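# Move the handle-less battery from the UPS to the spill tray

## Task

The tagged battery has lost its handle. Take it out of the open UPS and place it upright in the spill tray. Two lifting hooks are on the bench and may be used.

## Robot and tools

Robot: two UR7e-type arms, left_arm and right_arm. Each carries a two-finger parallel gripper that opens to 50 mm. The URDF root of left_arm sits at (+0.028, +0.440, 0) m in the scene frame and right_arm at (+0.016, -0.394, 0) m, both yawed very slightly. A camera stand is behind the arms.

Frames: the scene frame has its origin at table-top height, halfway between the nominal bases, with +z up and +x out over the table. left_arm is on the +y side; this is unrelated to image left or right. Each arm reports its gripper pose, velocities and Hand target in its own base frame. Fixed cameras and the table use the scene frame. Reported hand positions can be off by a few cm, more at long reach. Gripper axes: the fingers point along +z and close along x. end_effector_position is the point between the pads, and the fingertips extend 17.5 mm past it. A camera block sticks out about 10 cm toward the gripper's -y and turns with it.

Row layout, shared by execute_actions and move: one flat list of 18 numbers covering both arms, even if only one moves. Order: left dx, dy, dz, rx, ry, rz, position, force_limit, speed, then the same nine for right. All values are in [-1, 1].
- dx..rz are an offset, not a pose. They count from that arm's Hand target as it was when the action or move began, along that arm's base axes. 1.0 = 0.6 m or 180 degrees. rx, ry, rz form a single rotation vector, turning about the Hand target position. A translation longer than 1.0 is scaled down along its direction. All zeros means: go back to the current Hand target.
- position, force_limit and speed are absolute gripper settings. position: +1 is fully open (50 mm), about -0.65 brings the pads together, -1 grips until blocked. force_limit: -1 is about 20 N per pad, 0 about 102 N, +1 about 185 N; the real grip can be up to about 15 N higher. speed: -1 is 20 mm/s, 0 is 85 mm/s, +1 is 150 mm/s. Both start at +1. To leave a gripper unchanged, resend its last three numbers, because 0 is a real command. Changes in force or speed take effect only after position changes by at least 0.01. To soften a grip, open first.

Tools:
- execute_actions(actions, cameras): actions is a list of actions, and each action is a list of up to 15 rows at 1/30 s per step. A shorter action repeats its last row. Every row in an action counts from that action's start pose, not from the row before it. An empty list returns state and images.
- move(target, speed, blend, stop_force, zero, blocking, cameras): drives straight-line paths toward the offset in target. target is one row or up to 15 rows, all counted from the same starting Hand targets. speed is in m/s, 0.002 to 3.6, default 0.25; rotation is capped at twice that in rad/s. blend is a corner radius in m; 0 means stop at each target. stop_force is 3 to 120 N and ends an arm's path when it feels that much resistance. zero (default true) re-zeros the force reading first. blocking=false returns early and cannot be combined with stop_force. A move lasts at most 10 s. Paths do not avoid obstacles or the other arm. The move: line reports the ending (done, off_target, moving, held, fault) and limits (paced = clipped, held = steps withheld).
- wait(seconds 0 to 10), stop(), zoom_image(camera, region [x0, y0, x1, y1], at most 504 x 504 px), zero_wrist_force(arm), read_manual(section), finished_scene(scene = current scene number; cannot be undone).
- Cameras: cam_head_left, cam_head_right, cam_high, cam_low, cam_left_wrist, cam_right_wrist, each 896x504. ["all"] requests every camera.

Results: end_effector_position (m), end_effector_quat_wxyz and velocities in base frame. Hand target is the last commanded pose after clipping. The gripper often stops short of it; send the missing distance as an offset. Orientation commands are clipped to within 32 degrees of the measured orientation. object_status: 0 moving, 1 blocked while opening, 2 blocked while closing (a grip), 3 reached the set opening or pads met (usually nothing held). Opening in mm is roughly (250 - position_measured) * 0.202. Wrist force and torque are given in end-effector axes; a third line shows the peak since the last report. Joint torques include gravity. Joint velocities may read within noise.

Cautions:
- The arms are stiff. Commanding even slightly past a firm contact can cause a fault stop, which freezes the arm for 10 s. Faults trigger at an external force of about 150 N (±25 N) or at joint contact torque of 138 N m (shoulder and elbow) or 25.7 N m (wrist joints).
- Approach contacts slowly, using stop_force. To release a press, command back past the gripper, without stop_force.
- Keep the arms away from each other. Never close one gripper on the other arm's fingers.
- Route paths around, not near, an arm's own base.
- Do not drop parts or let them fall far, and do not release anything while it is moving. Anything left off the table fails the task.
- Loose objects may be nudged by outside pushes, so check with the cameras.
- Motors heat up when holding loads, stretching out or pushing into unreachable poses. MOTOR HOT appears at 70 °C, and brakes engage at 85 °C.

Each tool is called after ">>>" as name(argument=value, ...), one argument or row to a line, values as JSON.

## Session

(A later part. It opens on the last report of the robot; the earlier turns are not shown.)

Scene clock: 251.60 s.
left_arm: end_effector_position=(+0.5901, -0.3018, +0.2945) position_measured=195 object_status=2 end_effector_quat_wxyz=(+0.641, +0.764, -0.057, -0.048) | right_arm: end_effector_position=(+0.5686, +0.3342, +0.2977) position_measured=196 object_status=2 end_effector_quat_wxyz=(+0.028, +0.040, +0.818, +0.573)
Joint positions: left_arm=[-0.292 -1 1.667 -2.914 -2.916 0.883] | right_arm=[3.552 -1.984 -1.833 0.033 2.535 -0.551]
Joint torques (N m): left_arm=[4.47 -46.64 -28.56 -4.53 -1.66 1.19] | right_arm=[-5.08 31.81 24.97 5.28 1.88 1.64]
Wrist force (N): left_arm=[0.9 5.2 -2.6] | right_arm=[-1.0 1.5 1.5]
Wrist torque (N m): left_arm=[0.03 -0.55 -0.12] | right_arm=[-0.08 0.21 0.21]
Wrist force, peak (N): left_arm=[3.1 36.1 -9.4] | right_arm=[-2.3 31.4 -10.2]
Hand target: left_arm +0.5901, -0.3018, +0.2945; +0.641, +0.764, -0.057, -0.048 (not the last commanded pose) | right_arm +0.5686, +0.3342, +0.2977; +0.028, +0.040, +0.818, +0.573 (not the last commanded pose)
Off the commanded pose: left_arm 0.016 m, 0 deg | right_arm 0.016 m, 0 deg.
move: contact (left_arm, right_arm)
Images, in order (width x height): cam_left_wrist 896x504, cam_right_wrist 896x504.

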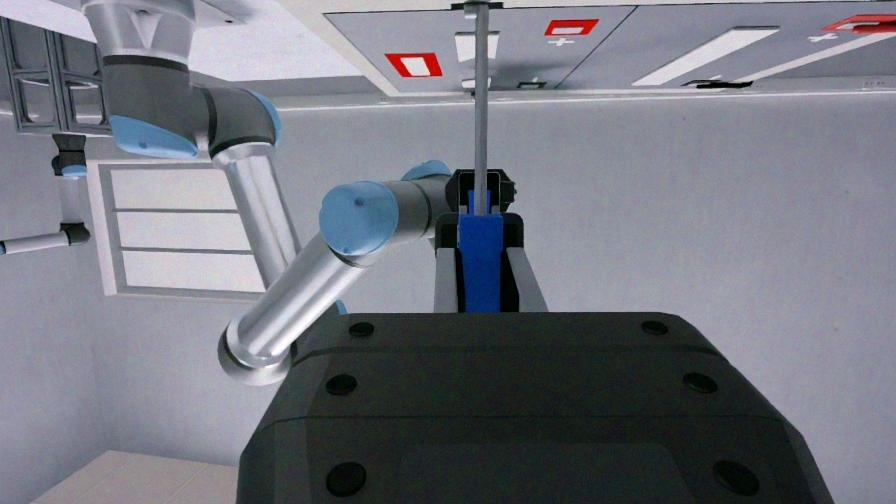

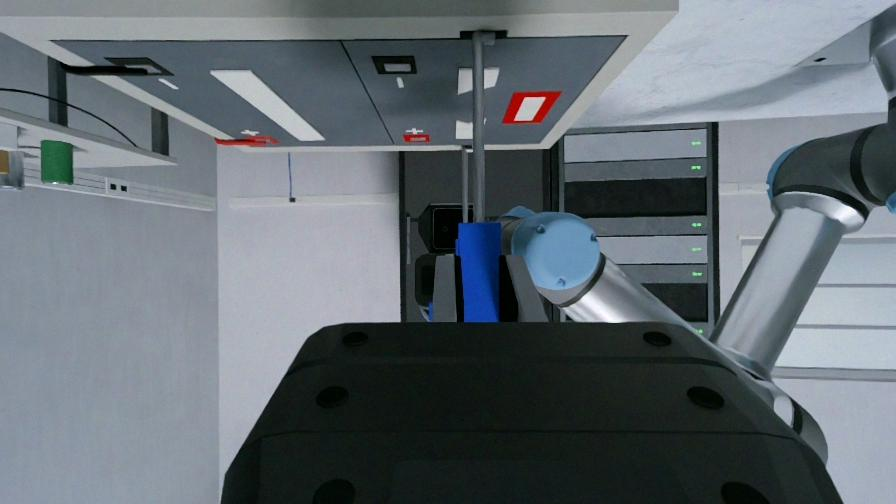

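>>> move(
  target=[-0.0003,-0.003,0.004,0,0,0,-1,1,-0.3,0.0002,0.0017,0.004,0,0,0,-1,1,-0.3],
  speed=0.08,
)

>>> move(
  target=[0,0,-0.03,0,0,0,-1,1,-0.3,0,0,-0.03,0,0,0,-1,1,-0.3],
  speed=0.03,
  stop_force=4,
  cameras=["cam_left_wrist","cam_right_wrist"],
)

>>> zoom_image(
  camera="cam_left_wrist",
  region=[430, 0, 530, 60],
)

>>> zoom_image(
  camera="cam_right_wrist",
  region=[430, 0, 530, 60],
)

Scene clock: 293.83 s.
left_arm: end_effector_position=(+0.5899, -0.3036, +0.2969) position_measured=195 object_status=2 end_effector_quat_wxyz=(+0.641, +0.764, -0.057, -0.048) | right_arm: end_effector_position=(+0.5687, +0.3352, +0.3001) position_measured=196 object_status=2 end_effector_quat_wxyz=(+0.028, +0.040, +0.818, +0.573)
Joint positions: left_arm=[-0.295 -1.001 1.664 -2.919 -2.914 0.873] | right_arm=[3.554 -1.981 -1.83 0.028 2.533 -0.55]
Joint torques (N m): left_arm=[-6.3 -52.61 -27.2 -4.58 0.7 -0.1] | right_arm=[9.52 47.53 21.79 1.89 -0.24 1.88]
Wrist force (N): left_arm=[2.1 0.0 -1.4] | right_arm=[-1.5 -1.1 2.2]
Wrist torque (N m): left_arm=[0.06 -0.54 0.05] | right_arm=[-0.10 0.17 0.06]
Wrist force, peak (N): left_arm=[0.9 5.3 -2.7] | right_arm=[-1.8 -1.3 2.4]
Hand target: left_arm +0.5899, -0.3036, +0.2969; +0.641, +0.764, -0.057, -0.048 | right_arm +0.5687, +0.3352, +0.3001; +0.028, +0.040, +0.818, +0.573
Off the commanded pose: left_arm 0.000 m, 0 deg | right_arm 0.000 m, 0 deg.
move: done

Scene clock: 295.50 s.
left_arm: end_effector_position=(+0.5899, -0.3036, +0.2789) position_measured=195 object_status=2 end_effector_quat_wxyz=(+0.641, +0.764, -0.057, -0.048) | right_arm: end_effector_position=(+0.5687, +0.3352, +0.2821) position_measured=196 object_status=2 end_effector_quat_wxyz=(+0.028, +0.040, +0.818, +0.573)
Joint positions: left_arm=[-0.295 -0.974 1.675 -2.957 -2.914 0.873] | right_arm=[3.554 -2.009 -1.845 0.072 2.533 -0.55]
Joint torques (N m): left_arm=[7.34 -55.62 -29.97 -0.2 -3 1.08] | right_arm=[10.2 50 23.82 0.77 2.18 2.02]
Wrist force (N): left_arm=[2.0 0.1 -1.6] | right_arm=[-1.6 -1.2 3.1]
Wrist torque (N m): left_arm=[0.07 -0.53 0.01] | right_arm=[-0.17 0.17 0.06]
Wrist force, peak (N): left_arm=[1.8 1.2 -1.9] | right_arm=[-1.7 -1.1 3.2]
Hand target: left_arm +0.5899, -0.3036, +0.2789; +0.641, +0.764, -0.057, -0.048 | right_arm +0.5687, +0.3352, +0.2821; +0.028, +0.040, +0.818, +0.573
Off the commanded pose: left_arm 0.000 m, 0 deg | right_arm 0.000 m, 0 deg.
move: done
Images, in order (width x height): cam_left_wrist 896x504, cam_right_wrist 896x504.

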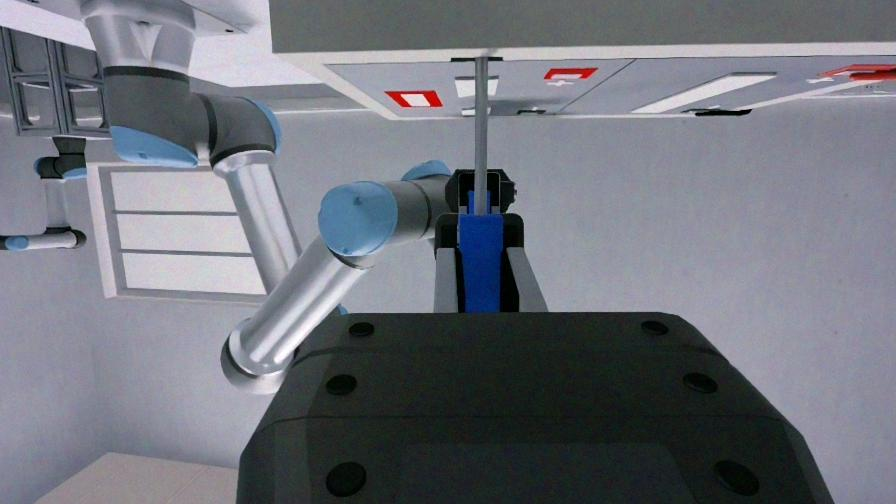

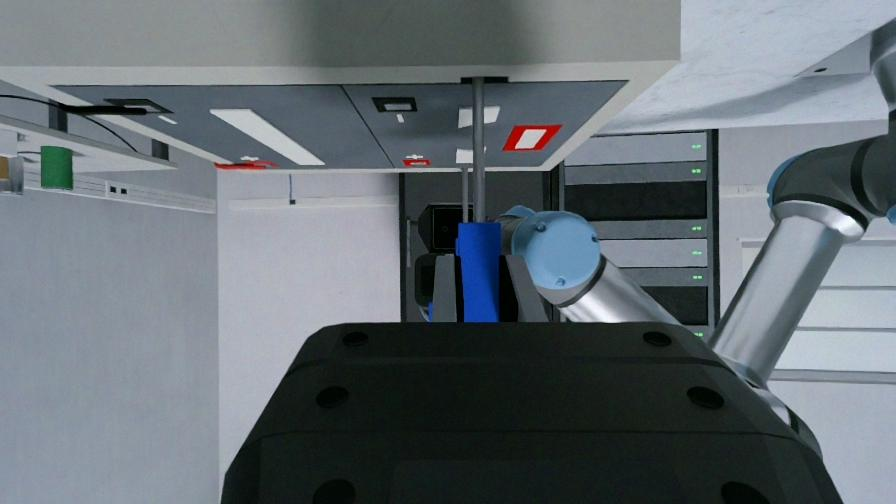

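Scaled by 5.040 from the camera's 896x504 image, which has a finer 1280x720 frame.

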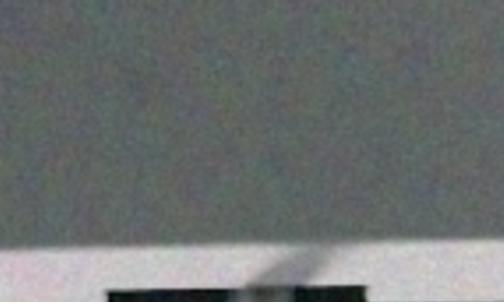

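Scaled by 5.040 from the camera's 896x504 image, which has a finer 1280x720 frame.

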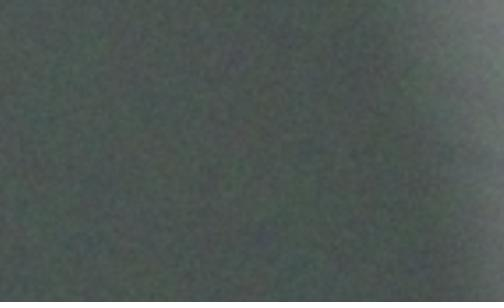

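>>> move(
  target=[0,0,-0.05,0,0,0,-1,1,-0.3,0,0,-0.05,0,0,0,-1,1,-0.3],
  speed=0.04,
  stop_force=5,
)

>>> move(
  target=[0,0,0.004,0,0,0,-1,1,-0.3,0,0,0.004,0,0,0,-1,1,-0.3],
  speed=0.04,
)

Scene clock: 304.00 s.
left_arm: end_effector_position=(+0.5899, -0.3036, +0.2575) position_measured=195 object_status=2 end_effector_quat_wxyz=(+0.641, +0.764, -0.057, -0.048) | right_arm: end_effector_position=(+0.5687, +0.3352, +0.2607) position_measured=196 object_status=2 end_effector_quat_wxyz=(+0.028, +0.040, +0.818, +0.573)
Joint positions: left_arm=[-0.295 -0.941 1.687 -3.001 -2.914 0.874] | right_arm=[3.554 -2.045 -1.861 0.123 2.533 -0.55]
Joint torques (N m): left_arm=[3.5 -34.98 -27.57 -4.57 -3.72 1.2] | right_arm=[9.55 33.65 23.91 5.47 2.11 -1.2]
Wrist force (N): left_arm=[1.2 4.9 -2.6] | right_arm=[-1.9 0.6 0.9]
Wrist torque (N m): left_arm=[-0.02 -0.62 -0.17] | right_arm=[-0.14 0.24 0.07]
Wrist force, peak (N): left_arm=[4.2 42.7 -11.1] | right_arm=[-1.0 39.0 -11.8]
Hand target: left_arm +0.5899, -0.3036, +0.2575; +0.641, +0.764, -0.057, -0.048 (not the last commanded pose) | right_arm +0.5687, +0.3352, +0.2607; +0.028, +0.040, +0.818, +0.573 (not the last commanded pose)
Off the commanded pose: left_arm 0.009 m, 0 deg | right_arm 0.009 m, 0 deg.
move: contact (left_arm, right_arm)

Scene clock: 304.70 s.
left_arm: end_effector_position=(+0.5899, -0.3036, +0.2599) position_measured=195 object_status=2 end_effector_quat_wxyz=(+0.641, +0.764, -0.057, -0.048) | right_arm: end_effector_position=(+0.5687, +0.3352, +0.2631) position_measured=196 object_status=2 end_effector_quat_wxyz=(+0.028, +0.040, +0.818, +0.573)
Joint positions: left_arm=[-0.295 -0.945 1.686 -2.996 -2.914 0.874] | right_arm=[3.554 -2.04 -1.859 0.117 2.533 -0.55]
Joint torques (N m): left_arm=[0.49 -51.36 -27.91 -0.96 -4.07 -0.23] | right_arm=[9.54 45.87 21.82 2.24 2.18 -0.4]
Wrist force (N): left_arm=[2.5 -0.4 -1.5] | right_arm=[-2.2 -0.7 1.6]
Wrist torque (N m): left_arm=[0.01 -0.60 -0.08] | right_arm=[-0.12 0.25 0.06]
Wrist force, peak (N): left_arm=[1.4 4.6 -2.5] | right_arm=[-2.2 -1.0 1.8]
Hand target: left_arm +0.5899, -0.3036, +0.2599; +0.641, +0.764, -0.057, -0.048 | right_arm +0.5687, +0.3352, +0.2631; +0.028, +0.040, +0.818, +0.573
Off the commanded pose: left_arm 0.000 m, 0 deg | right_arm 0.000 m, 0 deg.
move: done

>>> move(
  target=[-0.0088,-0.0007,0,0,0,0.1018,-1,1,-0.3,-0.0088,0.0015,0,0,0,-0.1018,-1,1,-0.3],
  speed=0.15,
)

Scene clock: 327.57 s.
left_arm: end_effector_position=(+0.5845, -0.3041, +0.2600) position_measured=195 object_status=2 end_effector_quat_wxyz=(+0.640, +0.764, +0.065, +0.055) | right_arm: end_effector_position=(+0.5634, +0.3362, +0.2632) position_measured=196 object_status=2 end_effector_quat_wxyz=(+0.119, +0.169, +0.801, +0.561)
Joint positions: left_arm=[-0.345 -0.966 1.84 -3.669 -2.6 0.301] | right_arm=[3.663 -1.958 -2.036 0.429 2.16 -0.246]
Joint torques (N m): left_arm=[8.26 -33.68 -19.4 -2.3 -0.8 -0.97] | right_arm=[-9.79 27.18 16.64 2.09 -1.42 -0.47]
Wrist force (N): left_arm=[2.7 -0.3 -1.5] | right_arm=[-1.0 1.1 2.1]
Wrist torque (N m): left_arm=[0.02 -0.60 -0.09] | right_arm=[-0.14 0.29 0.22]
Wrist force, peak (N): left_arm=[2.9 -0.7 -1.4] | right_arm=[-2.1 1.0 2.5]
Hand target: left_arm +0.5846, -0.3040, +0.2599; +0.640, +0.764, +0.065, +0.055 | right_arm +0.5634, +0.3361, +0.2631; +0.119, +0.169, +0.801, +0.561
Off the commanded pose: left_arm 0.000 m, 0 deg | right_arm 0.000 m, 0 deg.
move: done

>>> move(
  target=[
    [-0.0083,-0.0033,0,0,0,0.1018,-1,1,-0.3,-0.0078,0.0042,0,0,0,-0.1018,-1,1,-0.3],
    [-0.015,-0.0092,0,0,0,0.2037,-1,1,-0.3,-0.014,0.0105,0,0,0,-0.2037,-1,1,-0.3],
  ],
  speed=0.2,
  cameras=["cam_left_wrist","cam_right_wrist","cam_high"],
)

Scene clock: 333.93 s.
left_arm: end_effector_position=(+0.5755, -0.3095, +0.2600) position_measured=195 object_status=2 end_effector_quat_wxyz=(+0.590, +0.705, +0.302, +0.253) | right_arm: end_effector_position=(+0.5550, +0.3424, +0.2631) position_measured=196 object_status=2 end_effector_quat_wxyz=(+0.289, +0.413, +0.708, +0.495)
Joint positions: left_arm=[-0.658 -1.136 2.188 -4.018 -1.672 0.019] | right_arm=[4.049 -1.842 -2.224 0.549 1.202 0.141]
Joint torques (N m): left_arm=[-7.02 -23.6 -20.88 -0.51 2.42 0.47] | right_arm=[-2.85 22.2 18.87 5.56 -3.76 -0.9]
Wrist force (N): left_arm=[3.4 -0.2 -1.9] | right_arm=[3.8 1.6 5.2]
Wrist torque (N m): left_arm=[0.01 -0.57 -0.06] | right_arm=[-0.26 0.51 0.46]
Wrist force, peak (N): left_arm=[3.9 -0.3 -1.7] | right_arm=[3.8 3.3 5.1]
Hand target: left_arm +0.5756, -0.3095, +0.2599; +0.590, +0.705, +0.302, +0.253 | right_arm +0.5550, +0.3424, +0.2631; +0.289, +0.413, +0.707, +0.495
Off the commanded pose: left_arm 0.000 m, 0 deg | right_arm 0.000 m, 0 deg.
move: done
Images, in order (width x height): cam_high 896x504, cam_left_wrist 896x504, cam_right_wrist 896x504.

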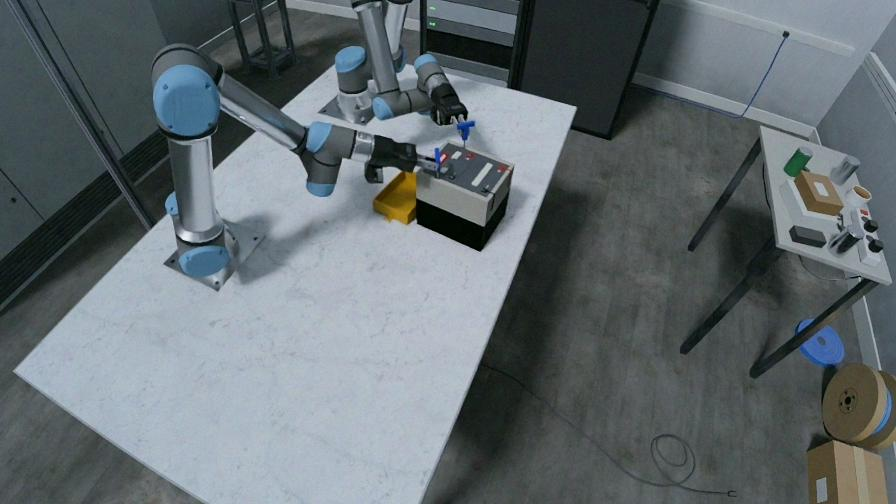

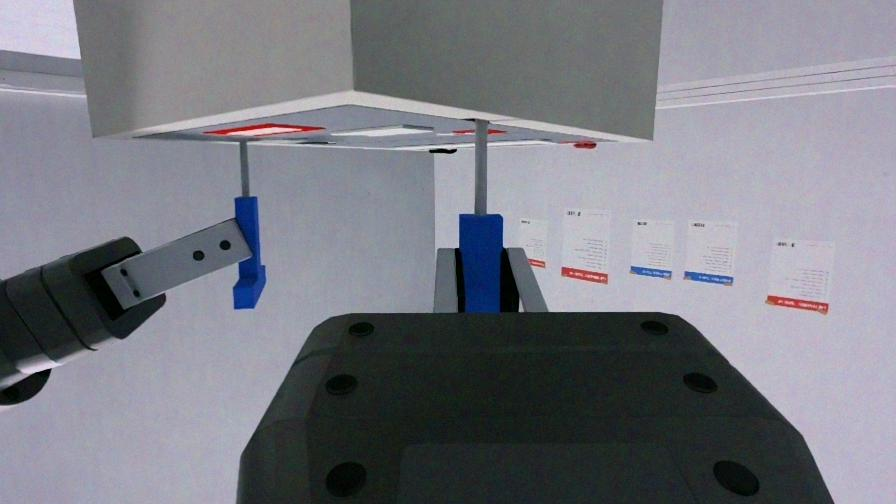

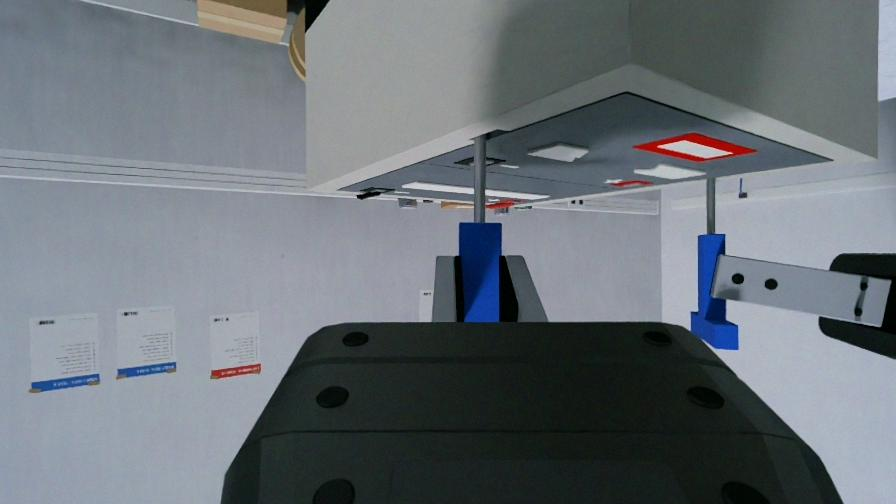

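>>> zero_wrist_force(
  arm="left_arm",
)

>>> zero_wrist_force(
  arm="right_arm",
)

>>> move(
  target=[0,0,0.05,0,0,0,-1,1,-0.3,0,0,0.05,0,0,0,-1,1,-0.3],
  speed=0.03,
  stop_force=8,
)

Wrist force sensor zeroed.

Wrist force sensor zeroed.

Scene clock: 340.97 s.
left_arm: end_effector_position=(+0.5756, -0.3095, +0.2705) position_measured=195 object_status=2 end_effector_quat_wxyz=(+0.590, +0.705, +0.302, +0.253) | right_arm: end_effector_position=(+0.5550, +0.3424, +0.2739) position_measured=196 object_status=2 end_effector_quat_wxyz=(+0.289, +0.413, +0.707, +0.495)
Joint positions: left_arm=[-0.658 -1.162 2.185 -3.988 -1.671 0.019] | right_arm=[4.049 -1.817 -2.216 0.516 1.202 0.141]
Joint torques (N m): left_arm=[-6.93 -43.98 -10.28 -1.05 1.24 -1.23] | right_arm=[5.79 40.13 9.02 0.99 -3.26 0.65]
Wrist force (N, zeroed by zero_wrist_force): left_arm=[-1.4 -2.5 -0.3] | right_arm=[-0.3 -1.3 -1.7]
Wrist torque (N m, zeroed by zero_wrist_force): left_arm=[0.02 0.07 -0.07] | right_arm=[0.03 -0.04 0.01]
Wrist force, peak (N, zeroed by zero_wrist_force): left_arm=[-1.1 -19.1 4.1] | right_arm=[0.1 -21.0 5.7]
Hand target: left_arm +0.5756, -0.3095, +0.2705; +0.590, +0.705, +0.302, +0.253 (not the last commanded pose) | right_arm +0.5550, +0.3424, +0.2739; +0.289, +0.413, +0.707, +0.495 (not the last commanded pose)
Off the commanded pose: left_arm 0.019 m, 0 deg | right_arm 0.019 m, 0 deg.
move: contact (left_arm, right_arm)

>>> move(
  target=[0,0,0.03,0,0,0,-1,1,-0.3,0,0,0.03,0,0,0,-1,1,-0.3],
  speed=0.03,
  stop_force=60,
  cameras=["cam_left_wrist","cam_right_wrist","cam_low"],
)

Scene clock: 345.73 s.
left_arm: end_effector_position=(+0.5756, -0.3095, +0.2885) position_measured=195 object_status=2 end_effector_quat_wxyz=(+0.590, +0.705, +0.302, +0.253) | right_arm: end_effector_position=(+0.5550, +0.3424, +0.2919) position_measured=196 object_status=2 end_effector_quat_wxyz=(+0.289, +0.413, +0.707, +0.495)
Joint positions: left_arm=[-0.658 -1.205 2.176 -3.936 -1.671 0.019] | right_arm=[4.049 -1.777 -2.2 0.46 1.202 0.141]
Joint torques (N m): left_arm=[1.67 -33.65 -19.1 -10.55 1.4 -0.71] | right_arm=[5.35 31.8 18.24 10.39 -3.21 -1.2]
Wrist force (N, zeroed by zero_wrist_force): left_arm=[-2.4 -17.7 4.6] | right_arm=[-2.8 -20.6 3.3]
Wrist torque (N m, zeroed by zero_wrist_force): left_arm=[0.04 0.06 -0.07] | right_arm=[-0.25 -0.13 -0.16]
Wrist force, peak (N, zeroed by zero_wrist_force): left_arm=[-1.0 -20.9 4.4] | right_arm=[1.1 -25.1 7.7]
Hand target: left_arm +0.5756, -0.3095, +0.2885; +0.590, +0.705, +0.302, +0.253 | right_arm +0.5550, +0.3424, +0.2919; +0.289, +0.413, +0.707, +0.495
Off the commanded pose: left_arm 0.000 m, 0 deg | right_arm 0.000 m, 0 deg.
move: done
Images, in order (width x height): cam_low 896x504, cam_left_wrist 896x504, cam_right_wrist 896x504.

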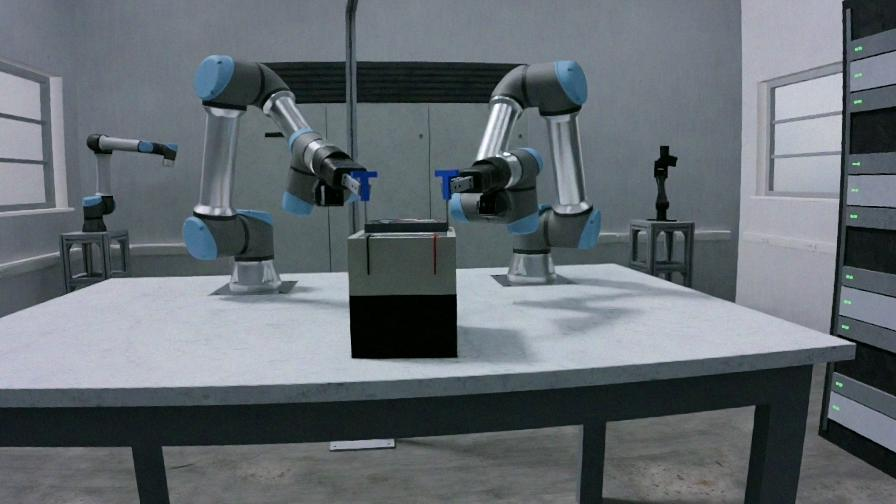

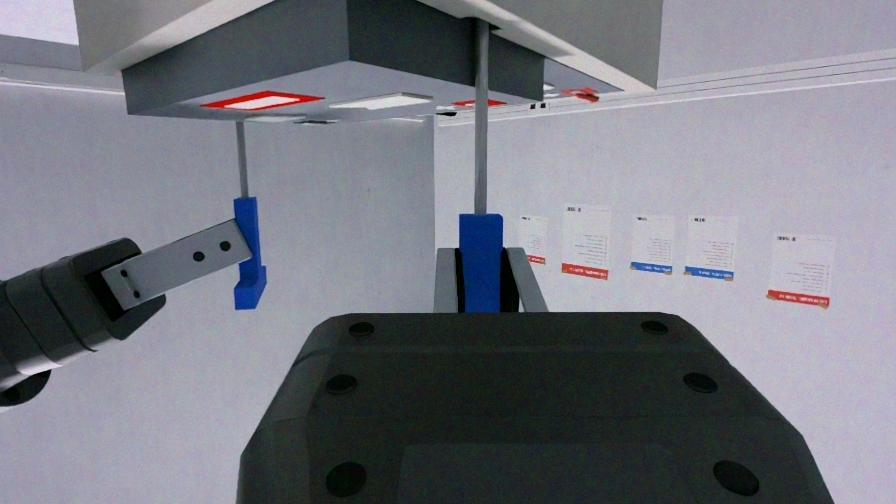

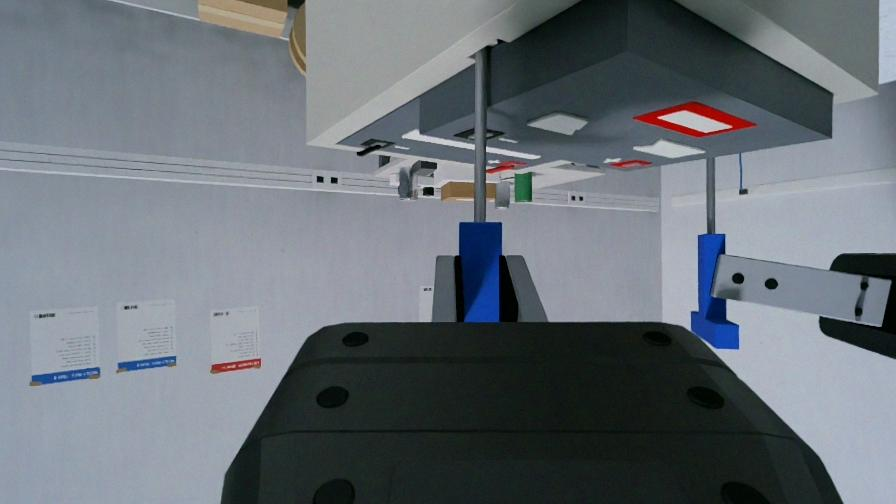

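>>> move(
  target=[
    [0,0,0.19,0,0,0,-1,1,-0.3,0,0,0.19,0,0,0,-1,1,-0.3],
    [-0.2362,-0.0067,0.17,0,0,0,-1,1,-0.3,-0.2362,-0.0052,0.17,0,0,0,-1,1,-0.3],
    [-0.2362,-0.0067,-0.09,0,0,0,-1,1,-0.3,-0.2362,-0.0052,-0.09,0,0,0,-1,1,-0.3],
  ],
  speed=0.1,
  blend=0.02,
  cameras=["cam_high","cam_head_left","cam_head_right","cam_left_wrist","cam_right_wrist"],
)

>>> zoom_image(
  camera="cam_head_left",
  region=[400, 220, 510, 340],
)

>>> zoom_image(
  camera="cam_high",
  region=[360, 120, 480, 240],
)

Scene clock: 377.20 s.
left_arm: end_effector_position=(+0.4339, -0.3135, +0.2345) position_measured=195 object_status=2 end_effector_quat_wxyz=(+0.590, +0.705, +0.302, +0.253) | right_arm: end_effector_position=(+0.4133, +0.3393, +0.2380) position_measured=196 object_status=2 end_effector_quat_wxyz=(+0.289, +0.413, +0.707, +0.495)
Joint positions: left_arm=[-0.993 -1.231 2.565 -4.296 -1.342 -0.041] | right_arm=[4.434 -1.665 -2.568 0.618 0.85 0.325]
Joint torques (N m): left_arm=[7.87 -14.05 -17.14 -5.07 -2.41 1.08] | right_arm=[-9.53 9.36 17.48 4.59 0.47 -0.49]
Wrist force (N, zeroed by zero_wrist_force): left_arm=[-1.1 0.0 0.5] | right_arm=[-5.6 -1.4 -5.0]
Wrist torque (N m, zeroed by zero_wrist_force): left_arm=[0.00 0.01 0.05] | right_arm=[0.35 -0.30 -0.29]
Wrist force, peak (N, zeroed by zero_wrist_force): left_arm=[-4.0 -26.7 6.8] | right_arm=[-2.2 -28.1 6.7]
Hand target: left_arm +0.4339, -0.3135, +0.2345; +0.590, +0.705, +0.302, +0.253 | right_arm +0.4133, +0.3393, +0.2379; +0.289, +0.413, +0.707, +0.495
Off the commanded pose: left_arm 0.000 m, 0 deg | right_arm 0.000 m, 0 deg.
move: done
Images, in order (width x height): cam_head_left 896x504, cam_head_right 896x504, cam_high 896x504, cam_left_wrist 896x504, cam_right_wrist 896x504.

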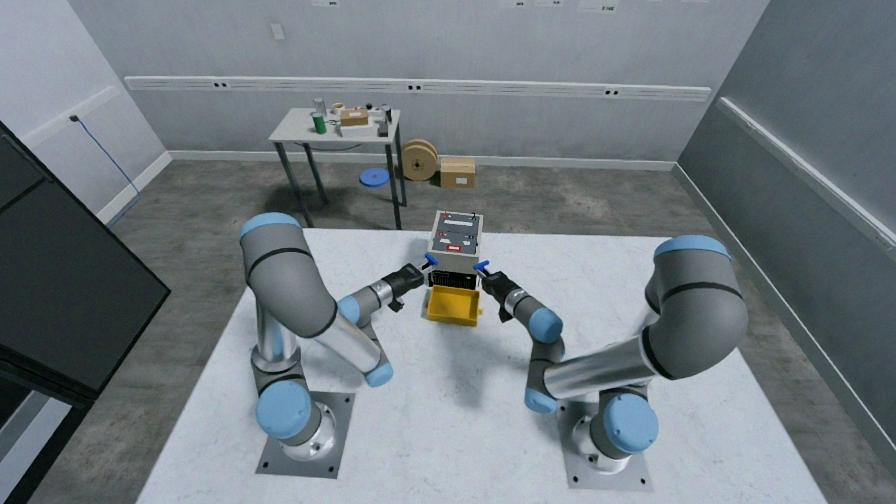

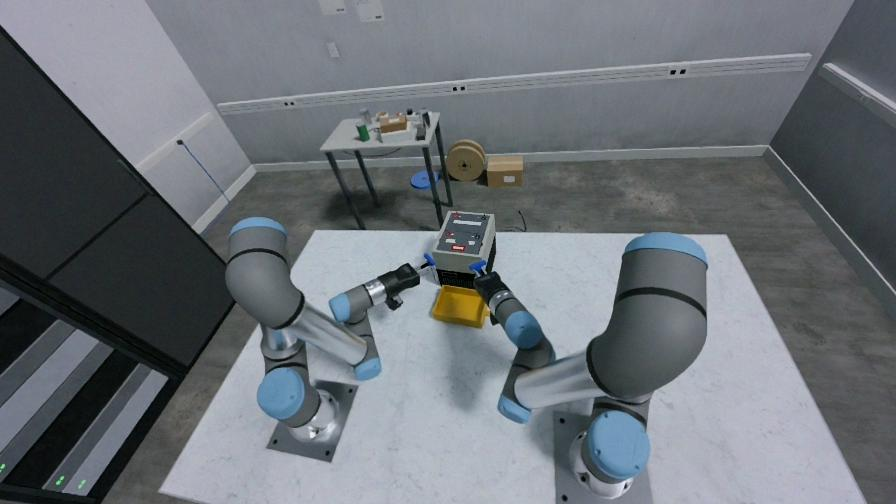

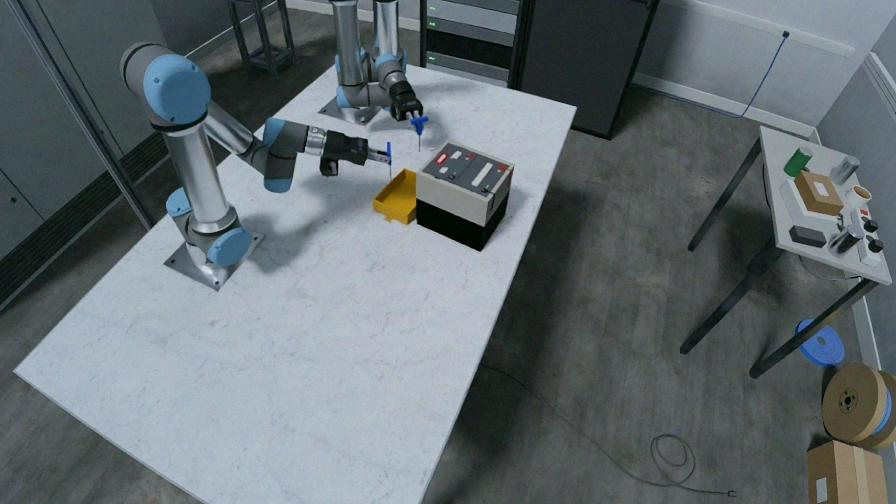

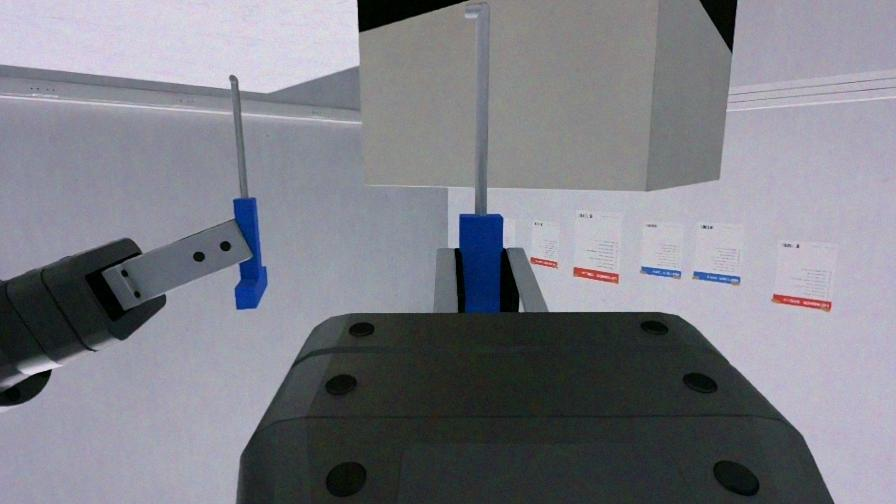

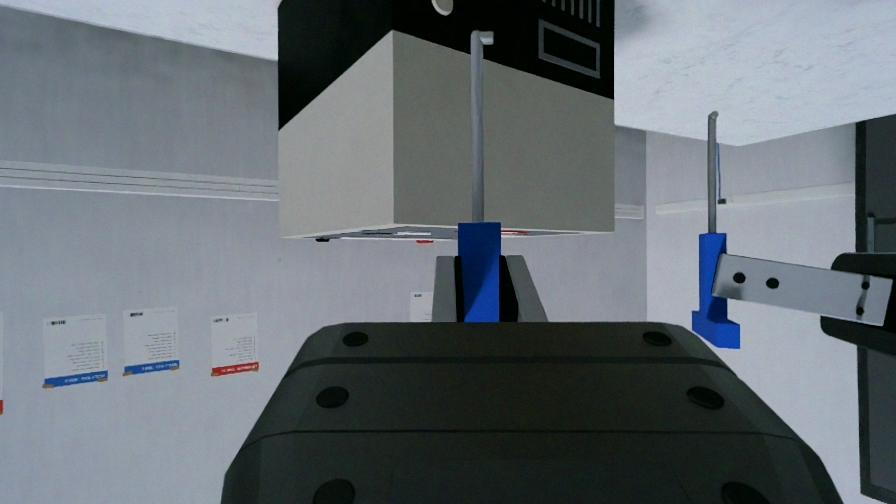

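Scaled by 4.200 from the camera's 896x504 image, which has a finer 1280x720 frame.

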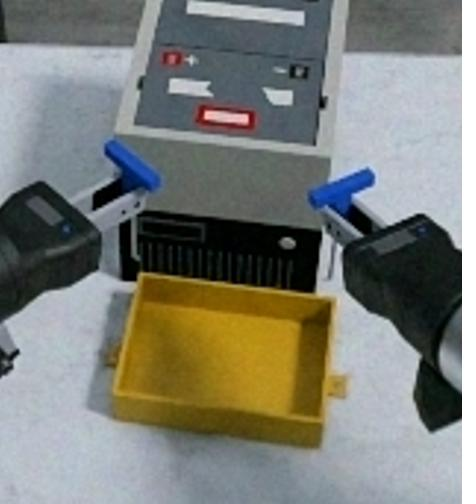

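Scaled by 4.200 from the camera's 896x504 image, which has a finer 1280x720 frame.

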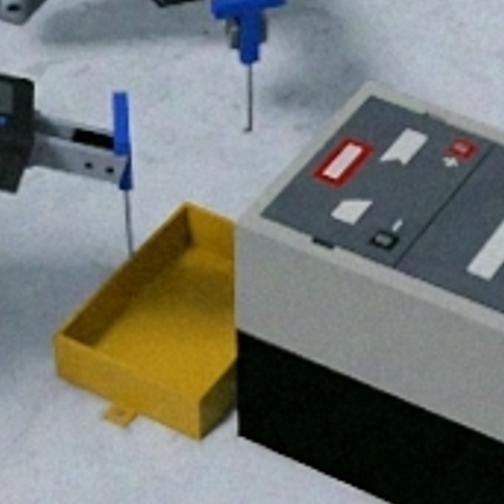

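>>> move(
  target=[
    [0,0.02,0.19,0,0,-0.1,-1,1,-0.3,0,-0.02,0.19,0,0,0.1,-1,1,-0.3],
    [0.26,0.0165,0.19,0,0,-0.3055,-1,1,-0.3,0.259,-0.0068,0.19,0,0,0.3055,-1,1,-0.3],
    [0.26,0.0165,0.1142,0,0,-0.3055,-1,1,-0.3,0.259,-0.0068,0.1142,0,0,0.3055,-1,1,-0.3],
  ],
  speed=0.4,
  blend=0.02,
  cameras=["cam_left_wrist","cam_right_wrist"],
)

>>> zoom_image(
  camera="cam_left_wrist",
  region=[430, 0, 530, 60],
)

>>> zoom_image(
  camera="cam_right_wrist",
  region=[430, 0, 530, 60],
)

Scene clock: 400.10 s.
left_arm: end_effector_position=(+0.5899, -0.3037, +0.3032) position_measured=195 object_status=2 end_effector_quat_wxyz=(+0.641, +0.764, -0.058, -0.048) | right_arm: end_effector_position=(+0.5687, +0.3352, +0.3066) position_measured=196 object_status=2 end_effector_quat_wxyz=(+0.028, +0.040, +0.818, +0.573)
Joint positions: left_arm=[-0.295 -1.01 1.659 -2.905 -2.914 0.874] | right_arm=[3.554 -1.972 -1.824 0.013 2.533 -0.55]
Joint torques (N m): left_arm=[1.95 -35.37 -15.58 -5.13 -5.07 -1.45] | right_arm=[11.11 33.09 15.03 5.11 2.38 -2.44]
Wrist force (N, zeroed by zero_wrist_force): left_arm=[-1.1 -0.3 0.5] | right_arm=[-5.6 -1.8 -4.8]
Wrist torque (N m, zeroed by zero_wrist_force): left_arm=[-0.04 0.00 0.11] | right_arm=[0.29 -0.30 -0.35]
Wrist force, peak (N, zeroed by zero_wrist_force): left_arm=[-1.4 -4.8 1.3] | right_arm=[-8.5 2.5 -5.9]
Hand target: left_arm +0.5899, -0.3036, +0.3030; +0.640, +0.764, -0.057, -0.048 | right_arm +0.5687, +0.3352, +0.3065; +0.028, +0.040, +0.818, +0.573
Off the commanded pose: left_arm 0.000 m, 0 deg | right_arm 0.000 m, 0 deg.
move: done
Images, in order (width x height): cam_left_wrist 896x504, cam_right_wrist 896x504.

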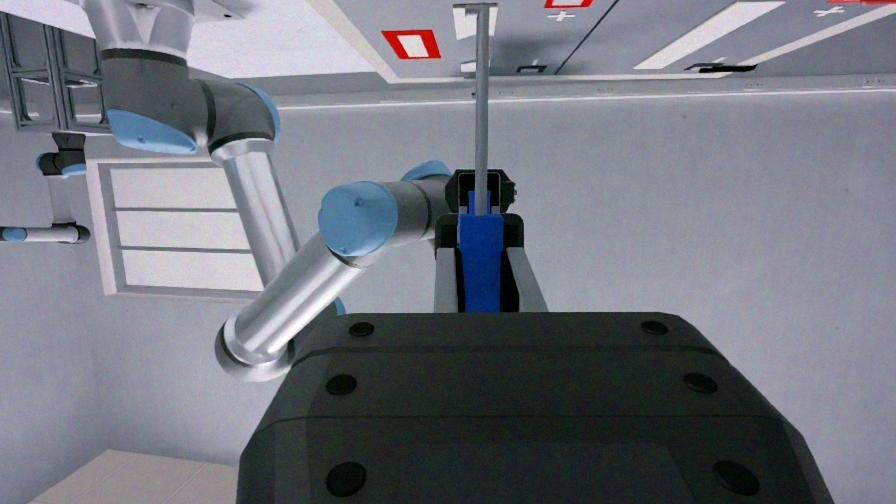

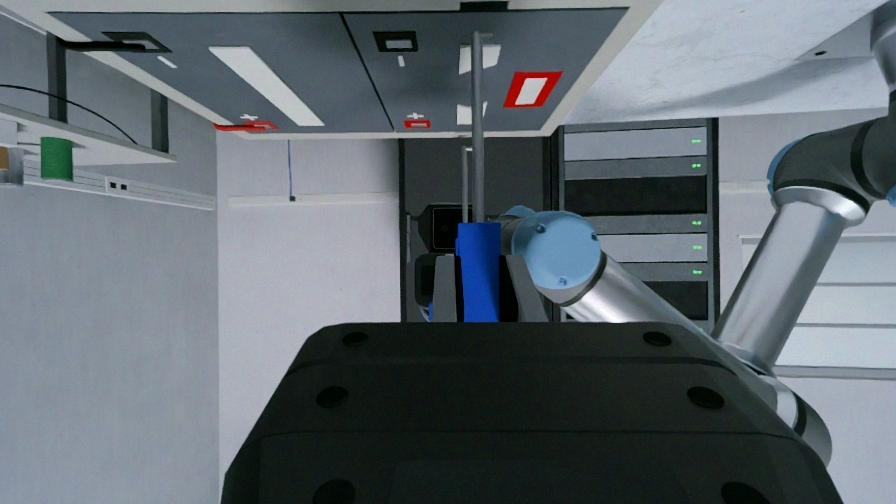

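Scaled by 5.040 from the camera's 896x504 image, which has a finer 1280x720 frame.

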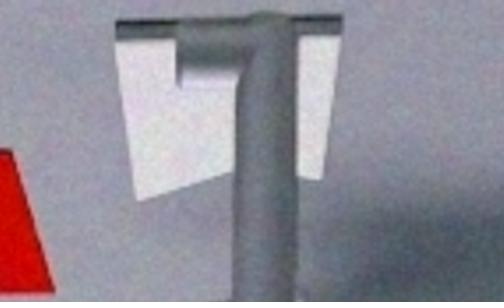

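Scaled by 5.040 from the camera's 896x504 image, which has a finer 1280x720 frame.

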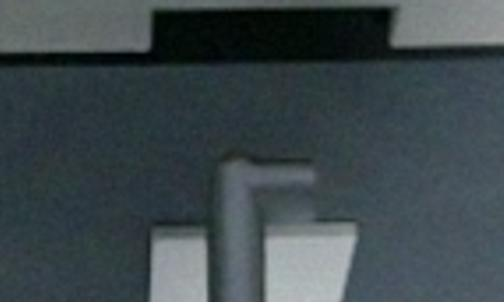

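>>> move(
  target=[0,0,-0.04,0,0,0,-1,1,-0.3,-0.001,0,-0.04,0,0,0,-1,1,-0.3],
  speed=0.04,
  stop_force=4,
  cameras=["cam_left_wrist","cam_right_wrist"],
)

>>> zoom_image(
  camera="cam_left_wrist",
  region=[430, 0, 530, 100],
)

>>> zoom_image(
  camera="cam_right_wrist",
  region=[430, 0, 530, 100],
)

Scene clock: 411.30 s.
left_arm: end_effector_position=(+0.5899, -0.3036, +0.2790) position_measured=195 object_status=2 end_effector_quat_wxyz=(+0.640, +0.764, -0.057, -0.048) | right_arm: end_effector_position=(+0.5681, +0.3352, +0.2825) position_measured=196 object_status=2 end_effector_quat_wxyz=(+0.028, +0.040, +0.818, +0.573)
Joint positions: left_arm=[-0.295 -0.975 1.675 -2.956 -2.914 0.874] | right_arm=[3.554 -2.008 -1.847 0.072 2.533 -0.549]
Joint torques (N m): left_arm=[4.83 -55.86 -29.97 -0.26 -4.76 1.18] | right_arm=[8.24 51.75 24.44 1.1 0.55 0.71]
Wrist force (N, zeroed by zero_wrist_force): left_arm=[-1.1 -0.4 0.1] | right_arm=[-5.7 -1.7 -4.0]
Wrist torque (N m, zeroed by zero_wrist_force): left_arm=[-0.05 0.00 0.07] | right_arm=[0.26 -0.28 -0.38]
Wrist force, peak (N, zeroed by zero_wrist_force): left_arm=[-1.0 -1.1 0.4] | right_arm=[-5.8 -1.6 -5.2]
Hand target: left_arm +0.5899, -0.3036, +0.2790; +0.640, +0.764, -0.057, -0.048 | right_arm +0.5681, +0.3352, +0.2825; +0.028, +0.040, +0.818, +0.573
Off the commanded pose: left_arm 0.000 m, 0 deg | right_arm 0.000 m, 0 deg.
move: done
Images, in order (width x height): cam_left_wrist 896x504, cam_right_wrist 896x504.

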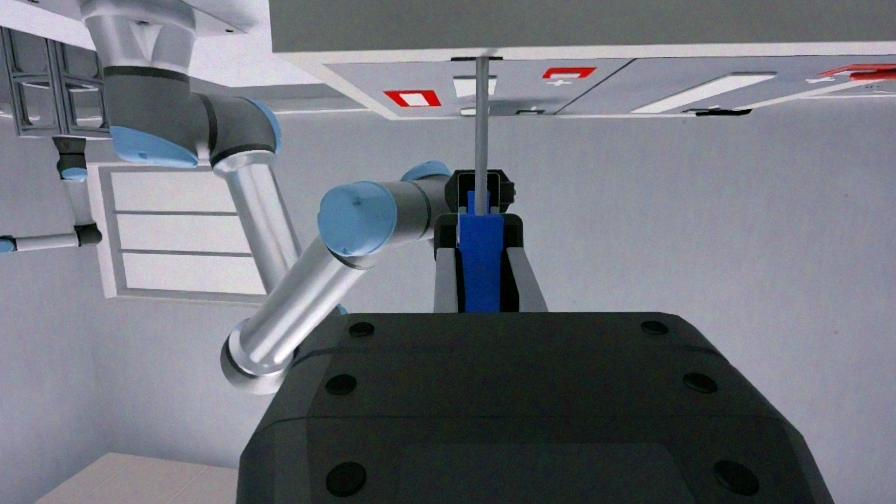

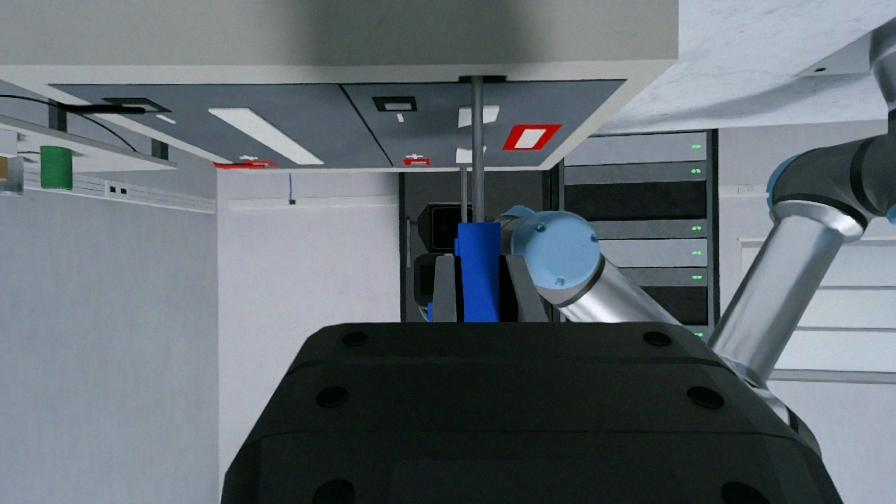

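Scaled by 5.040 from the camera's 896x504 image, which has a finer 1280x720 frame.

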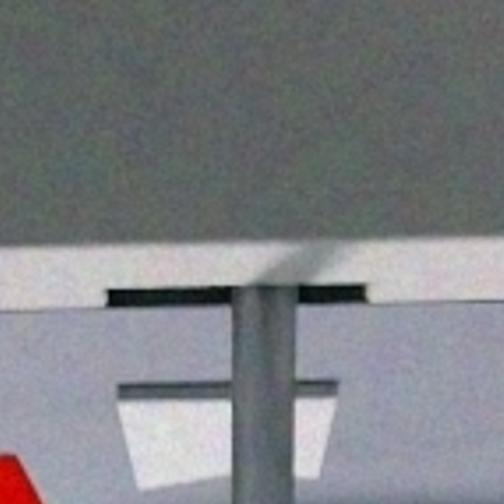

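Scaled by 5.040 from the camera's 896x504 image, which has a finer 1280x720 frame.

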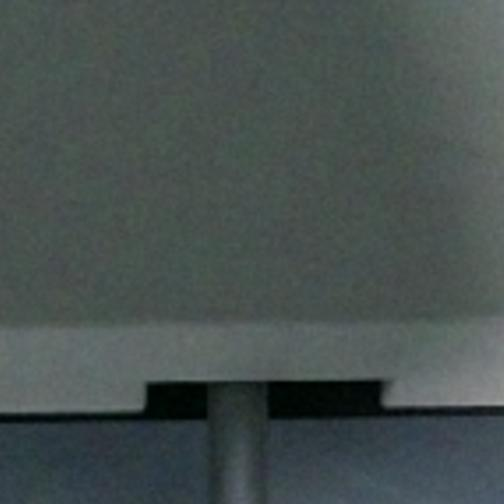

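>>> move(
  target=[
    [0,0,-0.0333,0,0,0,-1,1,-0.3,0,0,-0.0333,0,0,0,-1,1,-0.3],
    [-0.0088,-0.0007,-0.0333,0,0,0.1014,-1,1,-0.3,-0.0083,0.0013,-0.0333,0,0,-0.0972,-1,1,-0.3],
    [-0.017,-0.004,-0.0333,0,0,0.2028,-1,1,-0.3,-0.016,0.005,-0.0333,0,0,-0.1944,-1,1,-0.3],
    [-0.0238,-0.0097,-0.0333,0,0,0.3042,-1,1,-0.3,-0.0222,0.011,-0.0333,0,0,-0.2917,-1,1,-0.3],
    [-0.0283,-0.0173,-0.0333,0,0,0.4056,-1,1,-0.3,-0.0263,0.0185,-0.0333,0,0,-0.3889,-1,1,-0.3],
  ],
  speed=[0.05,0.25,0.25,0.25,0.25],
  cameras=["cam_left_wrist","cam_right_wrist","cam_high"],
)

Scene clock: 430.27 s.
left_arm: end_effector_position=(+0.5729, -0.3140, +0.2591) position_measured=195 object_status=2 end_effector_quat_wxyz=(+0.543, +0.649, +0.408, +0.343) | right_arm: end_effector_position=(+0.5523, +0.3463, +0.2625) position_measured=196 object_status=2 end_effector_quat_wxyz=(+0.351, +0.502, +0.648, +0.453)
Joint positions: left_arm=[-0.878 -1.158 2.234 -4.025 -1.146 -0.08] | right_arm=[4.194 -1.849 -2.198 0.424 0.831 0.338]
Joint torques (N m): left_arm=[-11.43 -22.47 -20.26 -5.39 1.8 -0.16] | right_arm=[-8.14 39.04 5.48 3.34 -5.06 0.41]
Wrist force (N, zeroed by zero_wrist_force): left_arm=[4.2 -0.1 -3.5] | right_arm=[5.4 1.3 0.3]
Wrist torque (N m, zeroed by zero_wrist_force): left_arm=[0.27 0.17 0.39] | right_arm=[0.07 0.14 0.22]
Wrist force, peak (N, zeroed by zero_wrist_force): left_arm=[4.4 0.6 -3.3] | right_arm=[5.0 5.9 -1.0]
Hand target: left_arm +0.5729, -0.3140, +0.2590; +0.543, +0.649, +0.409, +0.343 | right_arm +0.5523, +0.3463, +0.2625; +0.351, +0.502, +0.647, +0.453
Off the commanded pose: left_arm 0.000 m, 0 deg | right_arm 0.000 m, 0 deg.
move: done
Images, in order (width x height): cam_high 896x504, cam_left_wrist 896x504, cam_right_wrist 896x504.

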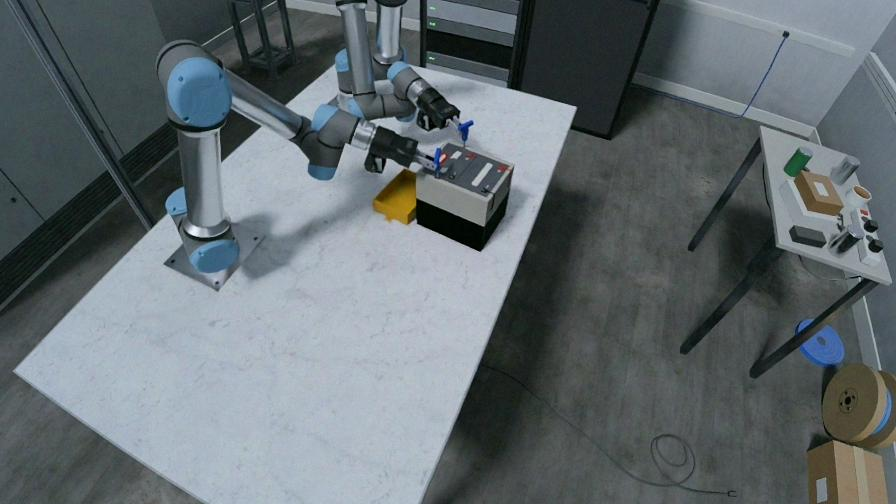

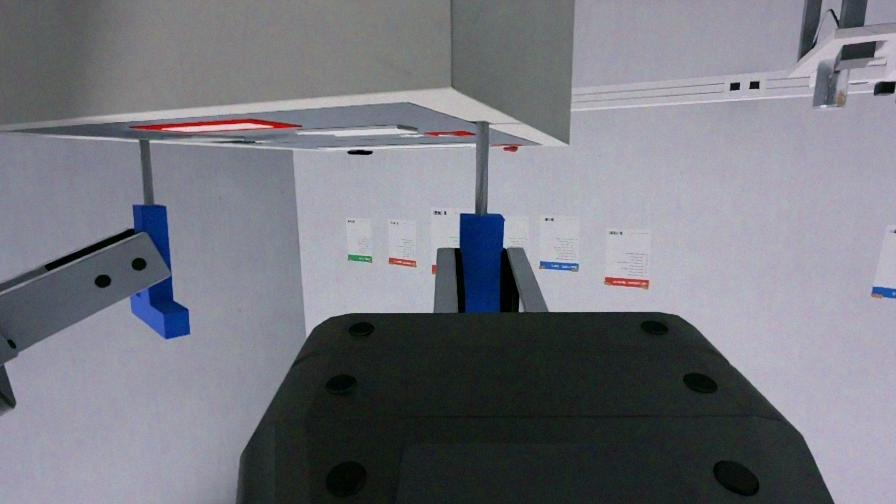

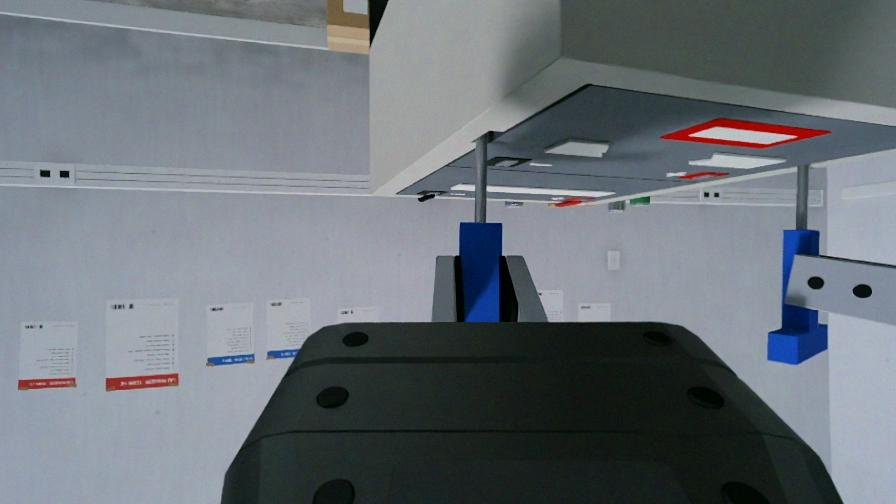

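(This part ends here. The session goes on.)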